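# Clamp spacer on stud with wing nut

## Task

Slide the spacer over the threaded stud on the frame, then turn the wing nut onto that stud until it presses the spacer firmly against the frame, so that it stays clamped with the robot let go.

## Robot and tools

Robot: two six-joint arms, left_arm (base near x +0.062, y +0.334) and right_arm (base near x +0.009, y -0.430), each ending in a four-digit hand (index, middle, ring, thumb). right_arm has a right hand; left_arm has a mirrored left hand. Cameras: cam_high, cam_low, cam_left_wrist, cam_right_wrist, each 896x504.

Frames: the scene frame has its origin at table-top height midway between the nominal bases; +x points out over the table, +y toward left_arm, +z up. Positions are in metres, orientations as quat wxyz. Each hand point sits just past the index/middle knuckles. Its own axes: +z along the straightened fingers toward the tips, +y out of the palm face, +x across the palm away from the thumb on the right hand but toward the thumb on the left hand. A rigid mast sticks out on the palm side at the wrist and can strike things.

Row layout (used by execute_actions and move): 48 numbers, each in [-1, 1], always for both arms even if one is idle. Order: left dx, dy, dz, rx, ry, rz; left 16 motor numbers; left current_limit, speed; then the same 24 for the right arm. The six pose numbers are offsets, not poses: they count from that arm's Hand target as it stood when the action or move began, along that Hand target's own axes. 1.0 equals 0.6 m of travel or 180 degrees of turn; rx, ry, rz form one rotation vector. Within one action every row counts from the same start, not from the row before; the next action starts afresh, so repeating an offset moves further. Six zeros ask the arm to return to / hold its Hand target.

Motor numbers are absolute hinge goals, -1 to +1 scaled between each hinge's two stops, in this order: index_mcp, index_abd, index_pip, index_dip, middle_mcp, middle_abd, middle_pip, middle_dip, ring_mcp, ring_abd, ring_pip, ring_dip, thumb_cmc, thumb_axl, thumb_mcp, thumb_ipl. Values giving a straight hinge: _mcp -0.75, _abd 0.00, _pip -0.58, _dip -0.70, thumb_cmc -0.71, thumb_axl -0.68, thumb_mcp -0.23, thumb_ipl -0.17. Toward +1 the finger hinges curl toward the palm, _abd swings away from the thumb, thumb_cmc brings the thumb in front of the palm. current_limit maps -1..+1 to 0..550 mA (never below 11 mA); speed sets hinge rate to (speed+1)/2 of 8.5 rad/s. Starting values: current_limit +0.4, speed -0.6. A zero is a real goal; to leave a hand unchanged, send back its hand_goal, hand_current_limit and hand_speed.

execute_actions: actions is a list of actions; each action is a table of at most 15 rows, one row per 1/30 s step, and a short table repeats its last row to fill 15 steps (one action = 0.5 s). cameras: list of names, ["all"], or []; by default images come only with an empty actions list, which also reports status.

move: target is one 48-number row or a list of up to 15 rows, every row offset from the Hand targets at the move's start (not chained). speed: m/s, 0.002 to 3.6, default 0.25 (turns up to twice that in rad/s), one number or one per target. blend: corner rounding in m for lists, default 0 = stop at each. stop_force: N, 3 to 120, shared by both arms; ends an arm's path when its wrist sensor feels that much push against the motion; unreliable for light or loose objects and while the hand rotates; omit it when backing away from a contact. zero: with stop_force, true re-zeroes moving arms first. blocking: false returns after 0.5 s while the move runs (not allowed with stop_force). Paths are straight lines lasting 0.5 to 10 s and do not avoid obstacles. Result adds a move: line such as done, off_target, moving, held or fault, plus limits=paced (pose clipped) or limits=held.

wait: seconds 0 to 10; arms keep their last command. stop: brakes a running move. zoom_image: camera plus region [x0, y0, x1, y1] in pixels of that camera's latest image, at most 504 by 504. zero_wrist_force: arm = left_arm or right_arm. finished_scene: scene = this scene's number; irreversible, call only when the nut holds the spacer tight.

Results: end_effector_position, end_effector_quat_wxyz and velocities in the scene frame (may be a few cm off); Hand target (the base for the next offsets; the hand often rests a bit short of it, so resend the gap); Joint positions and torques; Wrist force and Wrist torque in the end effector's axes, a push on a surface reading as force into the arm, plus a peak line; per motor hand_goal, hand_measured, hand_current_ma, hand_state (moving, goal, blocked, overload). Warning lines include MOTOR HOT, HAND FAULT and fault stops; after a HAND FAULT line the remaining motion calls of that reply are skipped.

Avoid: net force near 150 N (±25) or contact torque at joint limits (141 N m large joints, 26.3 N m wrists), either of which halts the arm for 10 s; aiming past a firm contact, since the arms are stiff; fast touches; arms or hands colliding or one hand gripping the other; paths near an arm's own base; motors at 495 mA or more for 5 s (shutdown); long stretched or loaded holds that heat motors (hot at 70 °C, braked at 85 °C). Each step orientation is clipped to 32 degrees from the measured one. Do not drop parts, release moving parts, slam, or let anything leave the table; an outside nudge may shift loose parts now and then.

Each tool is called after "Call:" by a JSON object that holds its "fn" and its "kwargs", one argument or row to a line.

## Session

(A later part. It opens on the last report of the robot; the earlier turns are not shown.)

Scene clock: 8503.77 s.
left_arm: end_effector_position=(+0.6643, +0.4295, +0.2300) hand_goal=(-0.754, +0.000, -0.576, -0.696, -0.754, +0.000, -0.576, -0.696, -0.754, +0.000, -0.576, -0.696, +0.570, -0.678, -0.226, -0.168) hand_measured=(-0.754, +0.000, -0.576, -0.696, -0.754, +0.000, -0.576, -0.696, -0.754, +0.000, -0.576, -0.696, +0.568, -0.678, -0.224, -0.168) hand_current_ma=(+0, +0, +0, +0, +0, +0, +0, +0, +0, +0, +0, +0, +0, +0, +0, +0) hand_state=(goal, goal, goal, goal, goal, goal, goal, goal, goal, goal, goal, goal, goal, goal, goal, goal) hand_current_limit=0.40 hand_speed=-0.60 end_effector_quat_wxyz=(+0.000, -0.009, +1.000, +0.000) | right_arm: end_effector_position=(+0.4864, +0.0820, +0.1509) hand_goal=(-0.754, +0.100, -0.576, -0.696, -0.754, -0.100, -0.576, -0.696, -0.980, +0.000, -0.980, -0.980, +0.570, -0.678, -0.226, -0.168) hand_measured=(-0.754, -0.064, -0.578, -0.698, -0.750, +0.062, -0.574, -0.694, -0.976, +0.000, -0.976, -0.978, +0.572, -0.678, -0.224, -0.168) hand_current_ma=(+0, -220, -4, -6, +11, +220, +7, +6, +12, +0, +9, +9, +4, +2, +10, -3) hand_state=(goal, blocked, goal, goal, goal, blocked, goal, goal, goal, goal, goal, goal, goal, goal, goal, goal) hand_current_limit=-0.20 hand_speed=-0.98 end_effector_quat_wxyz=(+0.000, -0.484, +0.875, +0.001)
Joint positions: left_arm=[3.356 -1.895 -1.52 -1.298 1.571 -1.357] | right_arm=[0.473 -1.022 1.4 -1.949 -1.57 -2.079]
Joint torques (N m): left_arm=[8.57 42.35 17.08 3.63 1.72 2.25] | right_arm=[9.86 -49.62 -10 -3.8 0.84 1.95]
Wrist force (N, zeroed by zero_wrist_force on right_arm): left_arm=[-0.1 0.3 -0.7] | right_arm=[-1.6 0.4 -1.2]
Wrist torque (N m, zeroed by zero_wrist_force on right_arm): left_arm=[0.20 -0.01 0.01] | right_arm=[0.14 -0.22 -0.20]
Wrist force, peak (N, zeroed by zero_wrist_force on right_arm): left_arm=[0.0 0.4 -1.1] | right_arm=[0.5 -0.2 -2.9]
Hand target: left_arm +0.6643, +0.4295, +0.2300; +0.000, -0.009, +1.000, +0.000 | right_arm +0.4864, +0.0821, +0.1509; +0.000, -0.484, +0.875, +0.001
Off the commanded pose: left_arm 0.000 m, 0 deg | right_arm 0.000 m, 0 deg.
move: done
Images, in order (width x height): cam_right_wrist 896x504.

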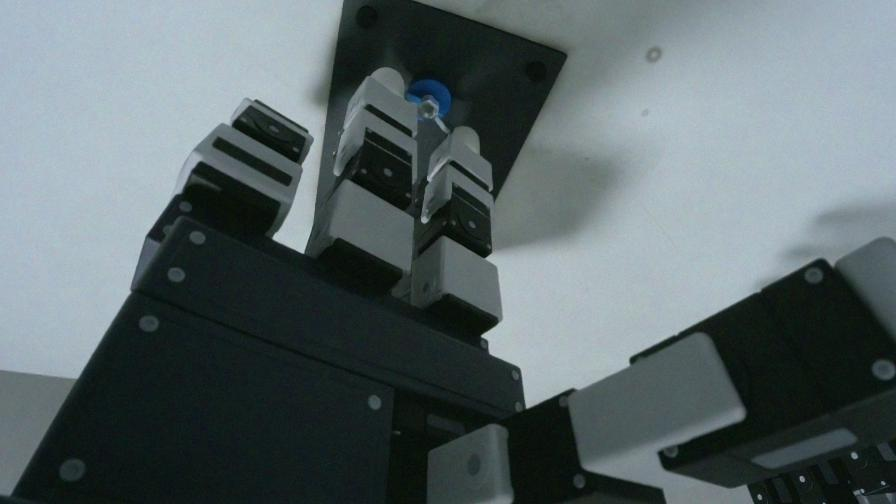

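Call:
{"fn": "move", "kwargs": {
  "target": [
    [0,0,0,0,0,0,-0.754,0,-0.576,-0.696,-0.754,0,-0.576,-0.696,-0.754,0,-0.576,-0.696,0.571,-0.678,-0.226,-0.168,0.4,-0.6, -0.01174,-0.000626,0,0,0,0.02778, -0.754,0.1,-0.576,-0.696,-0.754,-0.1,-0.576,-0.696,-0.98,0,-0.98,-0.98,0.571,-0.678,-0.226,-0.168,-0.2,-0.98],
    [0,0,0,0,0,0,-0.754,0,-0.576,-0.696,-0.754,0,-0.576,-0.696,-0.754,0,-0.576,-0.696,0.571,-0.678,-0.226,-0.168,0.4,-0.6, -0.022633,-0.002206,0,0,0,0.05556, -0.754,0.1,-0.576,-0.696,-0.754,-0.1,-0.576,-0.696,-0.98,0,-0.98,-0.98,0.571,-0.678,-0.226,-0.168,-0.2,-0.98],
    [0,0,0,0,0,0,-0.754,0,-0.576,-0.696,-0.754,0,-0.576,-0.696,-0.754,0,-0.576,-0.696,0.571,-0.678,-0.226,-0.168,0.4,-0.6, -0.033348,-0.00473,0,0,0,0.08333, -0.754,0.1,-0.576,-0.696,-0.754,-0.1,-0.576,-0.696,-0.98,0,-0.98,-0.98,0.571,-0.678,-0.226,-0.168,-0.2,-0.98],
    [0,0,0,0,0,0,-0.754,0,-0.576,-0.696,-0.754,0,-0.576,-0.696,-0.754,0,-0.576,-0.696,0.571,-0.678,-0.226,-0.168,0.4,-0.6, -0.043801,-0.008179,0,0,0,0.11111, -0.754,0.1,-0.576,-0.696,-0.754,-0.1,-0.576,-0.696,-0.98,0,-0.98,-0.98,0.571,-0.678,-0.226,-0.168,-0.2,-0.98],
    [0,0,0,0,0,0,-0.754,0,-0.576,-0.696,-0.754,0,-0.576,-0.696,-0.754,0,-0.576,-0.696,0.571,-0.678,-0.226,-0.168,0.4,-0.6, -0.053914,-0.012525,0,0,0,0.13889, -0.754,0.1,-0.576,-0.696,-0.754,-0.1,-0.576,-0.696,-0.98,0,-0.98,-0.98,0.571,-0.678,-0.226,-0.168,-0.2,-0.98],
    [0,0,0,0,0,0,-0.754,0,-0.576,-0.696,-0.754,0,-0.576,-0.696,-0.754,0,-0.576,-0.696,0.571,-0.678,-0.226,-0.168,0.4,-0.6, -0.06361,-0.017736,0,0,0,0.16667, -0.754,0.1,-0.576,-0.696,-0.754,-0.1,-0.576,-0.696,-0.98,0,-0.98,-0.98,0.571,-0.678,-0.226,-0.168,-0.2,-0.98]
  ],
  "speed": 0.04,
  "blend": [0.002,0.002,0.002,0.002,0.002,0],
  "cameras": ["cam_right_wrist"]
}}

Call:
{"fn": "zoom_image", "kwargs": {
  "camera": "cam_right_wrist",
  "region": [380, 65, 490, 145]
}}

Scene clock: 8538.30 s.
left_arm: end_effector_position=(+0.6643, +0.4295, +0.2300) hand_goal=(-0.754, +0.000, -0.576, -0.696, -0.754, +0.000, -0.576, -0.696, -0.754, +0.000, -0.576, -0.696, +0.570, -0.678, -0.226, -0.168) hand_measured=(-0.754, +0.000, -0.576, -0.696, -0.754, +0.000, -0.576, -0.696, -0.754, +0.000, -0.576, -0.696, +0.568, -0.678, -0.224, -0.168) hand_current_ma=(+0, +0, +0, +0, +0, +0, +0, +0, +0, +0, +0, +0, +0, +0, +0, +0) hand_state=(goal, goal, goal, goal, goal, goal, goal, goal, goal, goal, goal, goal, goal, goal, goal, goal) hand_current_limit=0.40 hand_speed=-0.60 end_effector_quat_wxyz=(+0.000, -0.009, +1.000, +0.000) | right_arm: end_effector_position=(+0.5156, +0.1087, +0.1509) hand_goal=(-0.754, +0.100, -0.576, -0.696, -0.754, -0.100, -0.576, -0.696, -0.980, +0.000, -0.980, -0.980, +0.570, -0.678, -0.226, -0.168) hand_measured=(-0.754, -0.062, -0.578, -0.698, -0.750, +0.062, -0.574, -0.694, -0.976, +0.000, -0.976, -0.978, +0.572, -0.678, -0.224, -0.168) hand_current_ma=(+1, -220, -3, -6, +11, +220, +7, +6, +12, +0, +9, +9, +4, +2, +10, -3) hand_state=(goal, blocked, goal, goal, goal, blocked, goal, goal, goal, goal, goal, goal, goal, goal, goal, goal) hand_current_limit=-0.20 hand_speed=-0.98 end_effector_quat_wxyz=(+0.000, -0.241, +0.970, +0.001)
Joint positions: left_arm=[3.356 -1.895 -1.52 -1.298 1.571 -1.357] | right_arm=[0.488 -1.033 1.417 -1.956 -1.57 -1.541]
Joint torques (N m): left_arm=[8.22 42.12 17.48 3.6 1.66 2.35] | right_arm=[9.58 -49.1 -11.34 -5.08 -0.04 2.25]
Wrist force (N, zeroed by zero_wrist_force on right_arm): left_arm=[-0.2 0.2 -0.7] | right_arm=[2.0 0.1 -2.1]
Wrist torque (N m, zeroed by zero_wrist_force on right_arm): left_arm=[0.20 0.01 -0.01] | right_arm=[0.18 0.29 0.06]
Wrist force, peak (N, zeroed by zero_wrist_force on right_arm): left_arm=[-0.3 0.4 -1.0] | right_arm=[2.3 0.5 -2.2]
Hand target: left_arm +0.6643, +0.4295, +0.2300; +0.000, -0.009, +1.000, +0.000 | right_arm +0.5157, +0.1087, +0.1509; +0.000, -0.241, +0.970, +0.001
Off the commanded pose: left_arm 0.000 m, 0 deg | right_arm 0.000 m, 0 deg.
move: done
Images, in order (width x height): cam_right_wrist 896x504.

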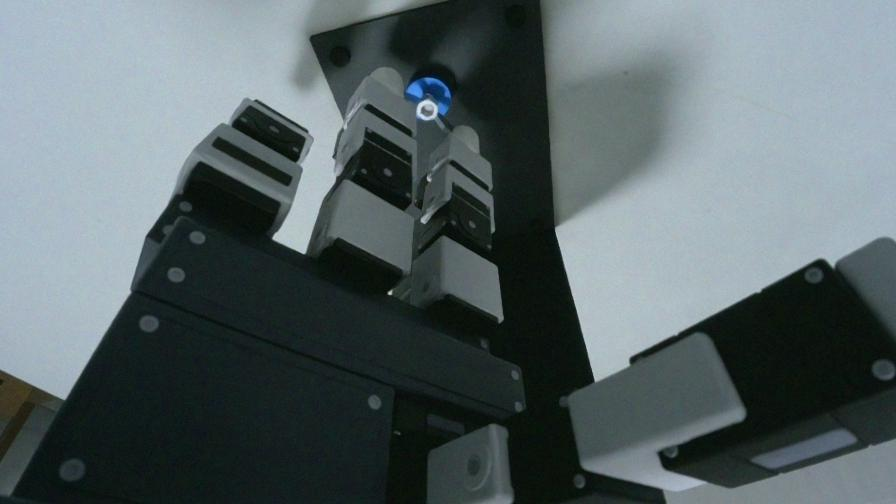

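Scaled by 4.582.

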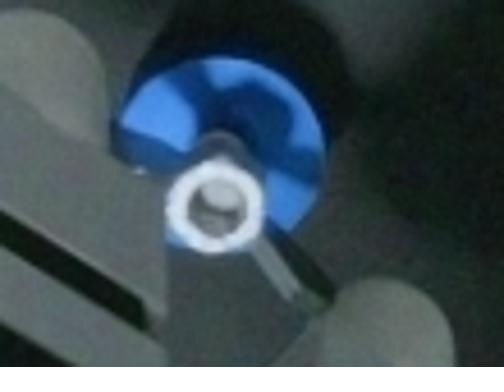

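Call:
{"fn": "move", "kwargs": {
  "target": [
    [0,0,0,0,0,0,-0.754,0,-0.576,-0.696,-0.754,0,-0.576,-0.696,-0.754,0,-0.576,-0.696,0.571,-0.678,-0.226,-0.168,0.4,-0.6, -0.009902,-0.000651,0,0,0,0.02778, -0.754,0.1,-0.576,-0.696,-0.754,-0.1,-0.576,-0.696,-0.98,0,-0.98,-0.98,0.571,-0.678,-0.226,-0.168,-0.2,-0.98],
    [0,0,0,0,0,0,-0.754,0,-0.576,-0.696,-0.754,0,-0.576,-0.696,-0.754,0,-0.576,-0.696,0.571,-0.678,-0.226,-0.168,0.4,-0.6, -0.020705,-0.002249,0,0,0,0.05556, -0.754,0.1,-0.576,-0.696,-0.754,-0.1,-0.576,-0.696,-0.98,0,-0.98,-0.98,0.571,-0.678,-0.226,-0.168,-0.2,-0.98],
    [0,0,0,0,0,0,-0.754,0,-0.576,-0.696,-0.754,0,-0.576,-0.696,-0.754,0,-0.576,-0.696,0.571,-0.678,-0.226,-0.168,0.4,-0.6, -0.031328,-0.004782,0,0,0,0.08333, -0.754,0.1,-0.576,-0.696,-0.754,-0.1,-0.576,-0.696,-0.98,0,-0.98,-0.98,0.571,-0.678,-0.226,-0.168,-0.2,-0.98],
    [0,0,0,0,0,0,-0.754,0,-0.576,-0.696,-0.754,0,-0.576,-0.696,-0.754,0,-0.576,-0.696,0.571,-0.678,-0.226,-0.168,0.4,-0.6, -0.041689,-0.008233,0,0,0,0.11111, -0.754,0.1,-0.576,-0.696,-0.754,-0.1,-0.576,-0.696,-0.98,0,-0.98,-0.98,0.571,-0.678,-0.226,-0.168,-0.2,-0.98],
    [0,0,0,0,0,0,-0.754,0,-0.576,-0.696,-0.754,0,-0.576,-0.696,-0.754,0,-0.576,-0.696,0.571,-0.678,-0.226,-0.168,0.4,-0.6, -0.051711,-0.012572,0,0,0,0.13889, -0.754,0.1,-0.576,-0.696,-0.754,-0.1,-0.576,-0.696,-0.98,0,-0.98,-0.98,0.571,-0.678,-0.226,-0.168,-0.2,-0.98],
    [0,0,0,0,0,0,-0.754,0,-0.576,-0.696,-0.754,0,-0.576,-0.696,-0.754,0,-0.576,-0.696,0.571,-0.678,-0.226,-0.168,0.4,-0.6, -0.061315,-0.017769,0,0,0,0.16667, -0.754,0.1,-0.576,-0.696,-0.754,-0.1,-0.576,-0.696,-0.98,0,-0.98,-0.98,0.571,-0.678,-0.226,-0.168,-0.2,-0.98]
  ],
  "speed": 0.04,
  "blend": [0.002,0.002,0.002,0.002,0.002,0],
  "cameras": ["cam_right_wrist"]
}}

Call:
{"fn": "zoom_image", "kwargs": {
  "camera": "cam_right_wrist",
  "region": [380, 65, 490, 145]
}}

Scene clock: 8571.60 s.
left_arm: end_effector_position=(+0.6643, +0.4295, +0.2300) hand_goal=(-0.754, +0.000, -0.576, -0.696, -0.754, +0.000, -0.576, -0.696, -0.754, +0.000, -0.576, -0.696, +0.570, -0.678, -0.226, -0.168) hand_measured=(-0.754, +0.000, -0.576, -0.696, -0.754, +0.000, -0.576, -0.696, -0.754, +0.000, -0.576, -0.696, +0.568, -0.678, -0.224, -0.168) hand_current_ma=(+0, +0, +0, +0, +0, +0, +0, +0, +0, +0, +0, +0, +0, +0, +0, +0) hand_state=(goal, goal, goal, goal, goal, goal, goal, goal, goal, goal, goal, goal, goal, goal, goal, goal) hand_current_limit=0.40 hand_speed=-0.60 end_effector_quat_wxyz=(+0.000, -0.009, +1.000, +0.000) | right_arm: end_effector_position=(+0.5531, +0.1165, +0.1509) hand_goal=(-0.754, +0.100, -0.576, -0.696, -0.754, -0.100, -0.576, -0.696, -0.980, +0.000, -0.980, -0.980, +0.570, -0.678, -0.226, -0.168) hand_measured=(-0.752, -0.062, -0.576, -0.698, -0.750, +0.062, -0.574, -0.694, -0.976, +0.000, -0.976, -0.978, +0.572, -0.678, -0.224, -0.168) hand_current_ma=(+6, -220, -1, -5, +11, +220, +7, +6, +12, +0, +9, +9, +4, +2, +10, -3) hand_state=(goal, blocked, goal, goal, goal, blocked, goal, goal, goal, goal, goal, goal, goal, goal, goal, goal) hand_current_limit=-0.20 hand_speed=-0.98 end_effector_quat_wxyz=(+0.000, +0.018, +1.000, +0.001)
Joint positions: left_arm=[3.356 -1.895 -1.52 -1.298 1.571 -1.357] | right_arm=[0.506 -1.032 1.417 -1.956 -1.57 -0.999]
Joint torques (N m): left_arm=[8.77 42.22 17.15 3.62 1.63 2.26] | right_arm=[9.79 -35.88 -33.21 -0.67 -0.63 2]
Wrist force (N, zeroed by zero_wrist_force on right_arm): left_arm=[-0.1 0.4 -0.9] | right_arm=[0.8 0.3 -0.6]
Wrist torque (N m, zeroed by zero_wrist_force on right_arm): left_arm=[0.23 0.00 0.00] | right_arm=[0.01 0.08 -0.04]
Wrist force, peak (N, zeroed by zero_wrist_force on right_arm): left_arm=[-0.2 0.4 -1.0] | right_arm=[2.6 0.3 -2.1]
Hand target: left_arm +0.6643, +0.4295, +0.2300; +0.000, -0.009, +1.000, +0.000 | right_arm +0.5532, +0.1165, +0.1509; +0.000, +0.018, +1.000, +0.001
Off the commanded pose: left_arm 0.000 m, 0 deg | right_arm 0.000 m, 0 deg.
move: done
Images, in order (width x height): cam_right_wrist 896x504.

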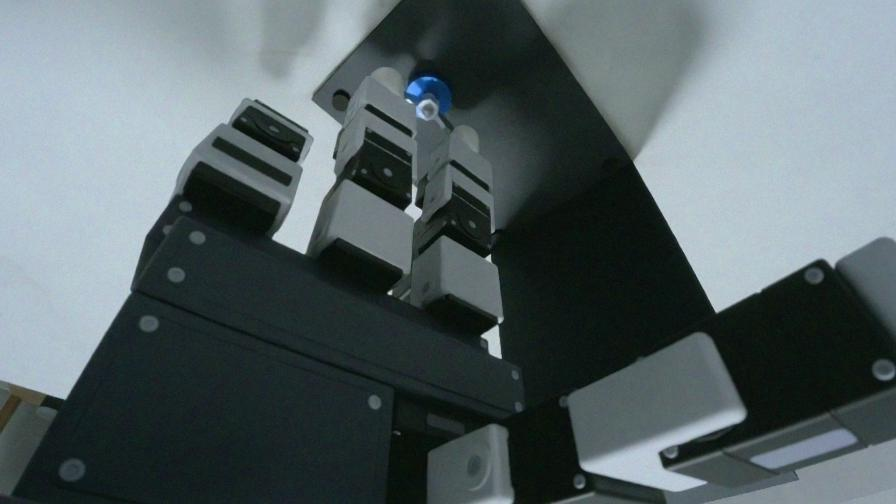

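Scaled by 4.582.

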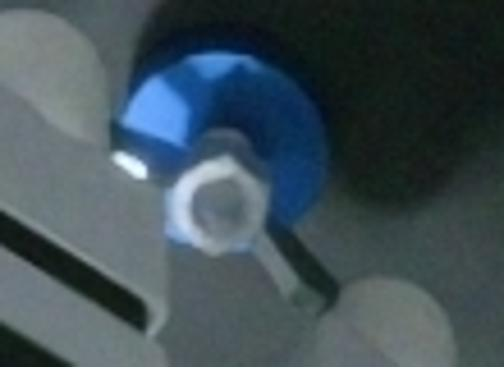

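Call:
{"fn": "move", "kwargs": {
  "target": [
    [0,0,0,0,0,0,-0.754,0,-0.576,-0.696,-0.754,0,-0.576,-0.696,-0.754,0,-0.576,-0.696,0.571,-0.678,-0.226,-0.168,0.4,-0.6, 0.0004,0,0.00033,0,0,0, -0.754,0.1,-0.576,-0.696,-0.754,-0.1,-0.576,-0.696,-0.98,0,-0.98,-0.98,0.571,-0.678,-0.226,-0.168,-0.2,-0.98]
  ],
  "speed": 0.01
}}

Call:
{"fn": "move", "kwargs": {
  "target": [
    [0,0,0,0,0,0,-0.754,0,-0.576,-0.696,-0.754,0,-0.576,-0.696,-0.754,0,-0.576,-0.696,0.571,-0.678,-0.226,-0.168,0.4,-0.6, -0.010902,-0.000651,0,0,0,0.02778, -0.754,0.1,-0.576,-0.696,-0.754,-0.1,-0.576,-0.696,-0.98,0,-0.98,-0.98,0.571,-0.678,-0.226,-0.168,-0.2,-0.98],
    [0,0,0,0,0,0,-0.754,0,-0.576,-0.696,-0.754,0,-0.576,-0.696,-0.754,0,-0.576,-0.696,0.571,-0.678,-0.226,-0.168,0.4,-0.6, -0.021705,-0.002249,0,0,0,0.05556, -0.754,0.1,-0.576,-0.696,-0.754,-0.1,-0.576,-0.696,-0.98,0,-0.98,-0.98,0.571,-0.678,-0.226,-0.168,-0.2,-0.98],
    [0,0,0,0,0,0,-0.754,0,-0.576,-0.696,-0.754,0,-0.576,-0.696,-0.754,0,-0.576,-0.696,0.571,-0.678,-0.226,-0.168,0.4,-0.6, -0.032328,-0.004782,0,0,0,0.08333, -0.754,0.1,-0.576,-0.696,-0.754,-0.1,-0.576,-0.696,-0.98,0,-0.98,-0.98,0.571,-0.678,-0.226,-0.168,-0.2,-0.98],
    [0,0,0,0,0,0,-0.754,0,-0.576,-0.696,-0.754,0,-0.576,-0.696,-0.754,0,-0.576,-0.696,0.571,-0.678,-0.226,-0.168,0.4,-0.6, -0.042689,-0.008233,0,0,0,0.11111, -0.754,0.1,-0.576,-0.696,-0.754,-0.1,-0.576,-0.696,-0.98,0,-0.98,-0.98,0.571,-0.678,-0.226,-0.168,-0.2,-0.98],
    [0,0,0,0,0,0,-0.754,0,-0.576,-0.696,-0.754,0,-0.576,-0.696,-0.754,0,-0.576,-0.696,0.571,-0.678,-0.226,-0.168,0.4,-0.6, -0.052711,-0.012572,0,0,0,0.13889, -0.754,0.1,-0.576,-0.696,-0.754,-0.1,-0.576,-0.696,-0.98,0,-0.98,-0.98,0.571,-0.678,-0.226,-0.168,-0.2,-0.98],
    [0,0,0,0,0,0,-0.754,0,-0.576,-0.696,-0.754,0,-0.576,-0.696,-0.754,0,-0.576,-0.696,0.571,-0.678,-0.226,-0.168,0.4,-0.6, -0.062315,-0.017769,0,0,0,0.16667, -0.754,0.1,-0.576,-0.696,-0.754,-0.1,-0.576,-0.696,-0.98,0,-0.98,-0.98,0.571,-0.678,-0.226,-0.168,-0.2,-0.98]
  ],
  "speed": 0.04,
  "blend": [0.002,0.002,0.002,0.002,0.002,0],
  "cameras": ["cam_right_wrist"]
}}

Call:
{"fn": "zoom_image", "kwargs": {
  "camera": "cam_right_wrist",
  "region": [380, 65, 490, 145]
}}

Scene clock: 8588.37 s.
left_arm: end_effector_position=(+0.6643, +0.4295, +0.2300) hand_goal=(-0.754, +0.000, -0.576, -0.696, -0.754, +0.000, -0.576, -0.696, -0.754, +0.000, -0.576, -0.696, +0.570, -0.678, -0.226, -0.168) hand_measured=(-0.754, +0.000, -0.576, -0.696, -0.754, +0.000, -0.576, -0.696, -0.754, +0.000, -0.576, -0.696, +0.568, -0.678, -0.224, -0.168) hand_current_ma=(+0, +0, +0, +0, +0, +0, +0, +0, +0, +0, +0, +0, +0, +0, +0, +0) hand_state=(goal, goal, goal, goal, goal, goal, goal, goal, goal, goal, goal, goal, goal, goal, goal, goal) hand_current_limit=0.40 hand_speed=-0.60 end_effector_quat_wxyz=(+0.000, -0.009, +1.000, +0.000) | right_arm: end_effector_position=(+0.5530, +0.1165, +0.1507) hand_goal=(-0.754, +0.100, -0.576, -0.696, -0.754, -0.100, -0.576, -0.696, -0.980, +0.000, -0.980, -0.980, +0.570, -0.678, -0.226, -0.168) hand_measured=(-0.752, -0.062, -0.576, -0.698, -0.750, +0.062, -0.574, -0.694, -0.976, +0.000, -0.976, -0.978, +0.572, -0.678, -0.224, -0.168) hand_current_ma=(+6, -220, -1, -5, +11, +220, +7, +6, +12, +0, +9, +9, +4, +2, +10, -3) hand_state=(goal, blocked, goal, goal, goal, blocked, goal, goal, goal, goal, goal, goal, goal, goal, goal, goal) hand_current_limit=-0.20 hand_speed=-0.98 end_effector_quat_wxyz=(+0.000, +0.018, +1.000, +0.001)
Joint positions: left_arm=[3.356 -1.895 -1.52 -1.298 1.571 -1.357] | right_arm=[0.506 -1.033 1.418 -1.956 -1.57 -0.999]
Joint torques (N m): left_arm=[8.51 42.35 17.38 3.67 1.62 2.18] | right_arm=[10.3 -48.81 -10.69 -4.49 -1.23 2.05]
Wrist force (N, zeroed by zero_wrist_force on right_arm): left_arm=[-0.2 0.0 -0.9] | right_arm=[0.2 0.1 -1.9]
Wrist torque (N m, zeroed by zero_wrist_force on right_arm): left_arm=[0.18 0.00 0.00] | right_arm=[0.13 0.05 -0.07]
Wrist force, peak (N, zeroed by zero_wrist_force on right_arm): left_arm=[-0.1 0.3 -1.0] | right_arm=[0.4 0.2 -1.9]
Hand target: left_arm +0.6643, +0.4295, +0.2300; +0.000, -0.009, +1.000, +0.000 | right_arm +0.5529, +0.1165, +0.1507; +0.000, +0.018, +1.000, +0.001
Off the commanded pose: left_arm 0.000 m, 0 deg | right_arm 0.000 m, 0 deg.
move: done

Scene clock: 8595.37 s.
left_arm: end_effector_position=(+0.6643, +0.4295, +0.2300) hand_goal=(-0.754, +0.000, -0.576, -0.696, -0.754, +0.000, -0.576, -0.696, -0.754, +0.000, -0.576, -0.696, +0.570, -0.678, -0.226, -0.168) hand_measured=(-0.754, +0.000, -0.576, -0.696, -0.754, +0.000, -0.576, -0.696, -0.754, +0.000, -0.576, -0.696, +0.568, -0.678, -0.224, -0.168) hand_current_ma=(+0, +0, +0, +0, +0, +0, +0, +0, +0, +0, +0, +0, +0, +0, +0, +0) hand_state=(goal, goal, goal, goal, goal, goal, goal, goal, goal, goal, goal, goal, goal, goal, goal, goal) hand_current_limit=0.40 hand_speed=-0.60 end_effector_quat_wxyz=(+0.000, -0.009, +1.000, +0.000) | right_arm: end_effector_position=(+0.5899, +0.1045, +0.1507) hand_goal=(-0.754, +0.100, -0.576, -0.696, -0.754, -0.100, -0.576, -0.696, -0.980, +0.000, -0.980, -0.980, +0.570, -0.678, -0.226, -0.168) hand_measured=(-0.748, -0.060, -0.574, -0.696, -0.750, +0.064, -0.574, -0.694, -0.976, +0.000, -0.976, -0.978, +0.572, -0.678, -0.224, -0.168) hand_current_ma=(+18, -220, +3, -2, +11, +220, +7, +6, +12, +0, +9, +9, +4, +2, +10, -3) hand_state=(goal, blocked, goal, goal, goal, blocked, goal, goal, goal, goal, goal, goal, goal, goal, goal, goal) hand_current_limit=-0.20 hand_speed=-0.98 end_effector_quat_wxyz=(+0.000, +0.276, +0.961, +0.001)
Joint positions: left_arm=[3.356 -1.895 -1.52 -1.298 1.571 -1.357] | right_arm=[0.522 -1.017 1.392 -1.947 -1.57 -0.459]
Joint torques (N m): left_arm=[8.71 42.74 17.05 3.64 1.68 2.26] | right_arm=[8.46 -36.48 -31.81 -0.56 -0.78 2.09]
Wrist force (N, zeroed by zero_wrist_force on right_arm): left_arm=[-0.2 0.3 -0.9] | right_arm=[2.2 0.1 -2.2]
Wrist torque (N m, zeroed by zero_wrist_force on right_arm): left_arm=[0.22 0.00 0.00] | right_arm=[0.13 0.24 0.07]
Wrist force, peak (N, zeroed by zero_wrist_force on right_arm): left_arm=[0.1 0.3 -1.0] | right_arm=[2.5 0.4 -2.6]
Hand target: left_arm +0.6643, +0.4295, +0.2300; +0.000, -0.009, +1.000, +0.000 | right_arm +0.5899, +0.1045, +0.1507; +0.000, +0.276, +0.961, +0.001
Off the commanded pose: left_arm 0.000 m, 0 deg | right_arm 0.000 m, 0 deg.
move: done
Images, in order (width x height): cam_right_wrist 896x504.

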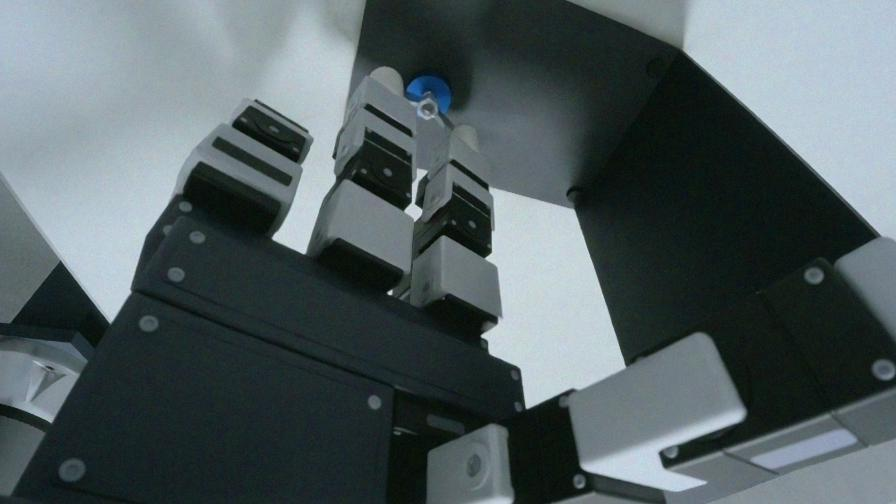

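Scaled by 4.582.

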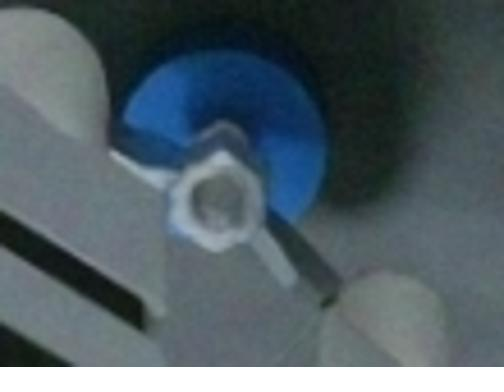

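Call:
{"fn": "move", "kwargs": {
  "target": [
    [0,0,0,0,0,0,-0.754,0,-0.576,-0.696,-0.754,0,-0.576,-0.696,-0.754,0,-0.576,-0.696,0.571,-0.678,-0.226,-0.168,0.4,-0.6, -0.009815,-0.000647,0,0,0,0.02778, -0.754,0.1,-0.576,-0.696,-0.754,-0.1,-0.576,-0.696,-0.98,0,-0.98,-0.98,0.571,-0.678,-0.226,-0.168,-0.2,-0.98],
    [0,0,0,0,0,0,-0.754,0,-0.576,-0.696,-0.754,0,-0.576,-0.696,-0.754,0,-0.576,-0.696,0.571,-0.678,-0.226,-0.168,0.4,-0.6, -0.020531,-0.002234,0,0,0,0.05556, -0.754,0.1,-0.576,-0.696,-0.754,-0.1,-0.576,-0.696,-0.98,0,-0.98,-0.98,0.571,-0.678,-0.226,-0.168,-0.2,-0.98],
    [0,0,0,0,0,0,-0.754,0,-0.576,-0.696,-0.754,0,-0.576,-0.696,-0.754,0,-0.576,-0.696,0.571,-0.678,-0.226,-0.168,0.4,-0.6, -0.031069,-0.004748,0,0,0,0.08333, -0.754,0.1,-0.576,-0.696,-0.754,-0.1,-0.576,-0.696,-0.98,0,-0.98,-0.98,0.571,-0.678,-0.226,-0.168,-0.2,-0.98],
    [0,0,0,0,0,0,-0.754,0,-0.576,-0.696,-0.754,0,-0.576,-0.696,-0.754,0,-0.576,-0.696,0.571,-0.678,-0.226,-0.168,0.4,-0.6, -0.041347,-0.008172,0,0,0,0.11111, -0.754,0.1,-0.576,-0.696,-0.754,-0.1,-0.576,-0.696,-0.98,0,-0.98,-0.98,0.571,-0.678,-0.226,-0.168,-0.2,-0.98],
    [0,0,0,0,0,0,-0.754,0,-0.576,-0.696,-0.754,0,-0.576,-0.696,-0.754,0,-0.576,-0.696,0.571,-0.678,-0.226,-0.168,0.4,-0.6, -0.051288,-0.012478,0,0,0,0.13889, -0.754,0.1,-0.576,-0.696,-0.754,-0.1,-0.576,-0.696,-0.98,0,-0.98,-0.98,0.571,-0.678,-0.226,-0.168,-0.2,-0.98],
    [0,0,0,0,0,0,-0.754,0,-0.576,-0.696,-0.754,0,-0.576,-0.696,-0.754,0,-0.576,-0.696,0.571,-0.678,-0.226,-0.168,0.4,-0.6, -0.060815,-0.017635,0,0,0,0.16667, -0.754,0.1,-0.576,-0.696,-0.754,-0.1,-0.576,-0.696,-0.98,0,-0.98,-0.98,0.571,-0.678,-0.226,-0.168,-0.2,-0.98]
  ],
  "speed": 0.04,
  "blend": [0.002,0.002,0.002,0.002,0.002,0],
  "cameras": ["cam_right_wrist"]
}}

Call:
{"fn": "zoom_image", "kwargs": {
  "camera": "cam_right_wrist",
  "region": [380, 65, 490, 145]
}}

Scene clock: 8621.37 s.
left_arm: end_effector_position=(+0.6643, +0.4295, +0.2300) hand_goal=(-0.754, +0.000, -0.576, -0.696, -0.754, +0.000, -0.576, -0.696, -0.754, +0.000, -0.576, -0.696, +0.570, -0.678, -0.226, -0.168) hand_measured=(-0.754, +0.000, -0.576, -0.696, -0.754, +0.000, -0.576, -0.696, -0.754, +0.000, -0.576, -0.696, +0.568, -0.678, -0.224, -0.168) hand_current_ma=(+0, +0, +0, +0, +0, +0, +0, +0, +0, +0, +0, +0, +0, +0, +0, +0) hand_state=(goal, goal, goal, goal, goal, goal, goal, goal, goal, goal, goal, goal, goal, goal, goal, goal) hand_current_limit=0.40 hand_speed=-0.60 end_effector_quat_wxyz=(+0.000, -0.009, +1.000, +0.000) | right_arm: end_effector_position=(+0.6152, +0.0762, +0.1507) hand_goal=(-0.754, +0.100, -0.576, -0.696, -0.754, -0.100, -0.576, -0.696, -0.980, +0.000, -0.980, -0.980, +0.570, -0.678, -0.226, -0.168) hand_measured=(-0.744, -0.060, -0.572, -0.696, -0.756, +0.064, -0.576, -0.694, -0.976, +0.000, -0.976, -0.978, +0.576, -0.678, -0.226, -0.168) hand_current_ma=(+37, -220, +12, +2, -7, +220, -1, +3, +12, +0, +9, +9, +18, +2, -2, -3) hand_state=(goal, blocked, goal, goal, goal, blocked, goal, goal, goal, goal, goal, goal, goal, goal, goal, goal) hand_current_limit=-0.20 hand_speed=-0.98 end_effector_quat_wxyz=(+0.000, +0.516, +0.857, +0.001)
Joint positions: left_arm=[3.356 -1.895 -1.52 -1.298 1.571 -1.357] | right_arm=[0.534 -0.992 1.352 -1.931 -1.57 0.076]
Joint torques (N m): left_arm=[8.66 42.15 17.44 3.63 1.8 2.24] | right_arm=[8.53 -37.36 -31.55 -0.21 -0.48 2]
Wrist force (N, zeroed by zero_wrist_force on right_arm): left_arm=[-0.3 0.4 -0.9] | right_arm=[2.4 0.0 -2.2]
Wrist torque (N m, zeroed by zero_wrist_force on right_arm): left_arm=[0.24 0.01 -0.01] | right_arm=[0.08 0.13 0.03]
Wrist force, peak (N, zeroed by zero_wrist_force on right_arm): left_arm=[-0.2 0.4 -1.1] | right_arm=[2.2 0.3 -2.4]
Hand target: left_arm +0.6643, +0.4295, +0.2300; +0.000, -0.009, +1.000, +0.000 | right_arm +0.6152, +0.0762, +0.1507; +0.000, +0.516, +0.857, +0.001
Off the commanded pose: left_arm 0.000 m, 0 deg | right_arm 0.000 m, 0 deg.
move: done
Images, in order (width x height): cam_right_wrist 896x504.

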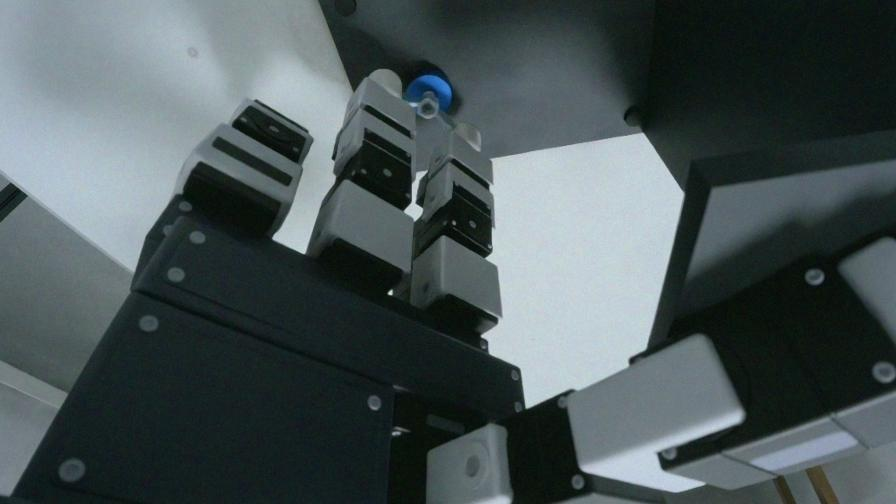

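Scaled by 4.582.

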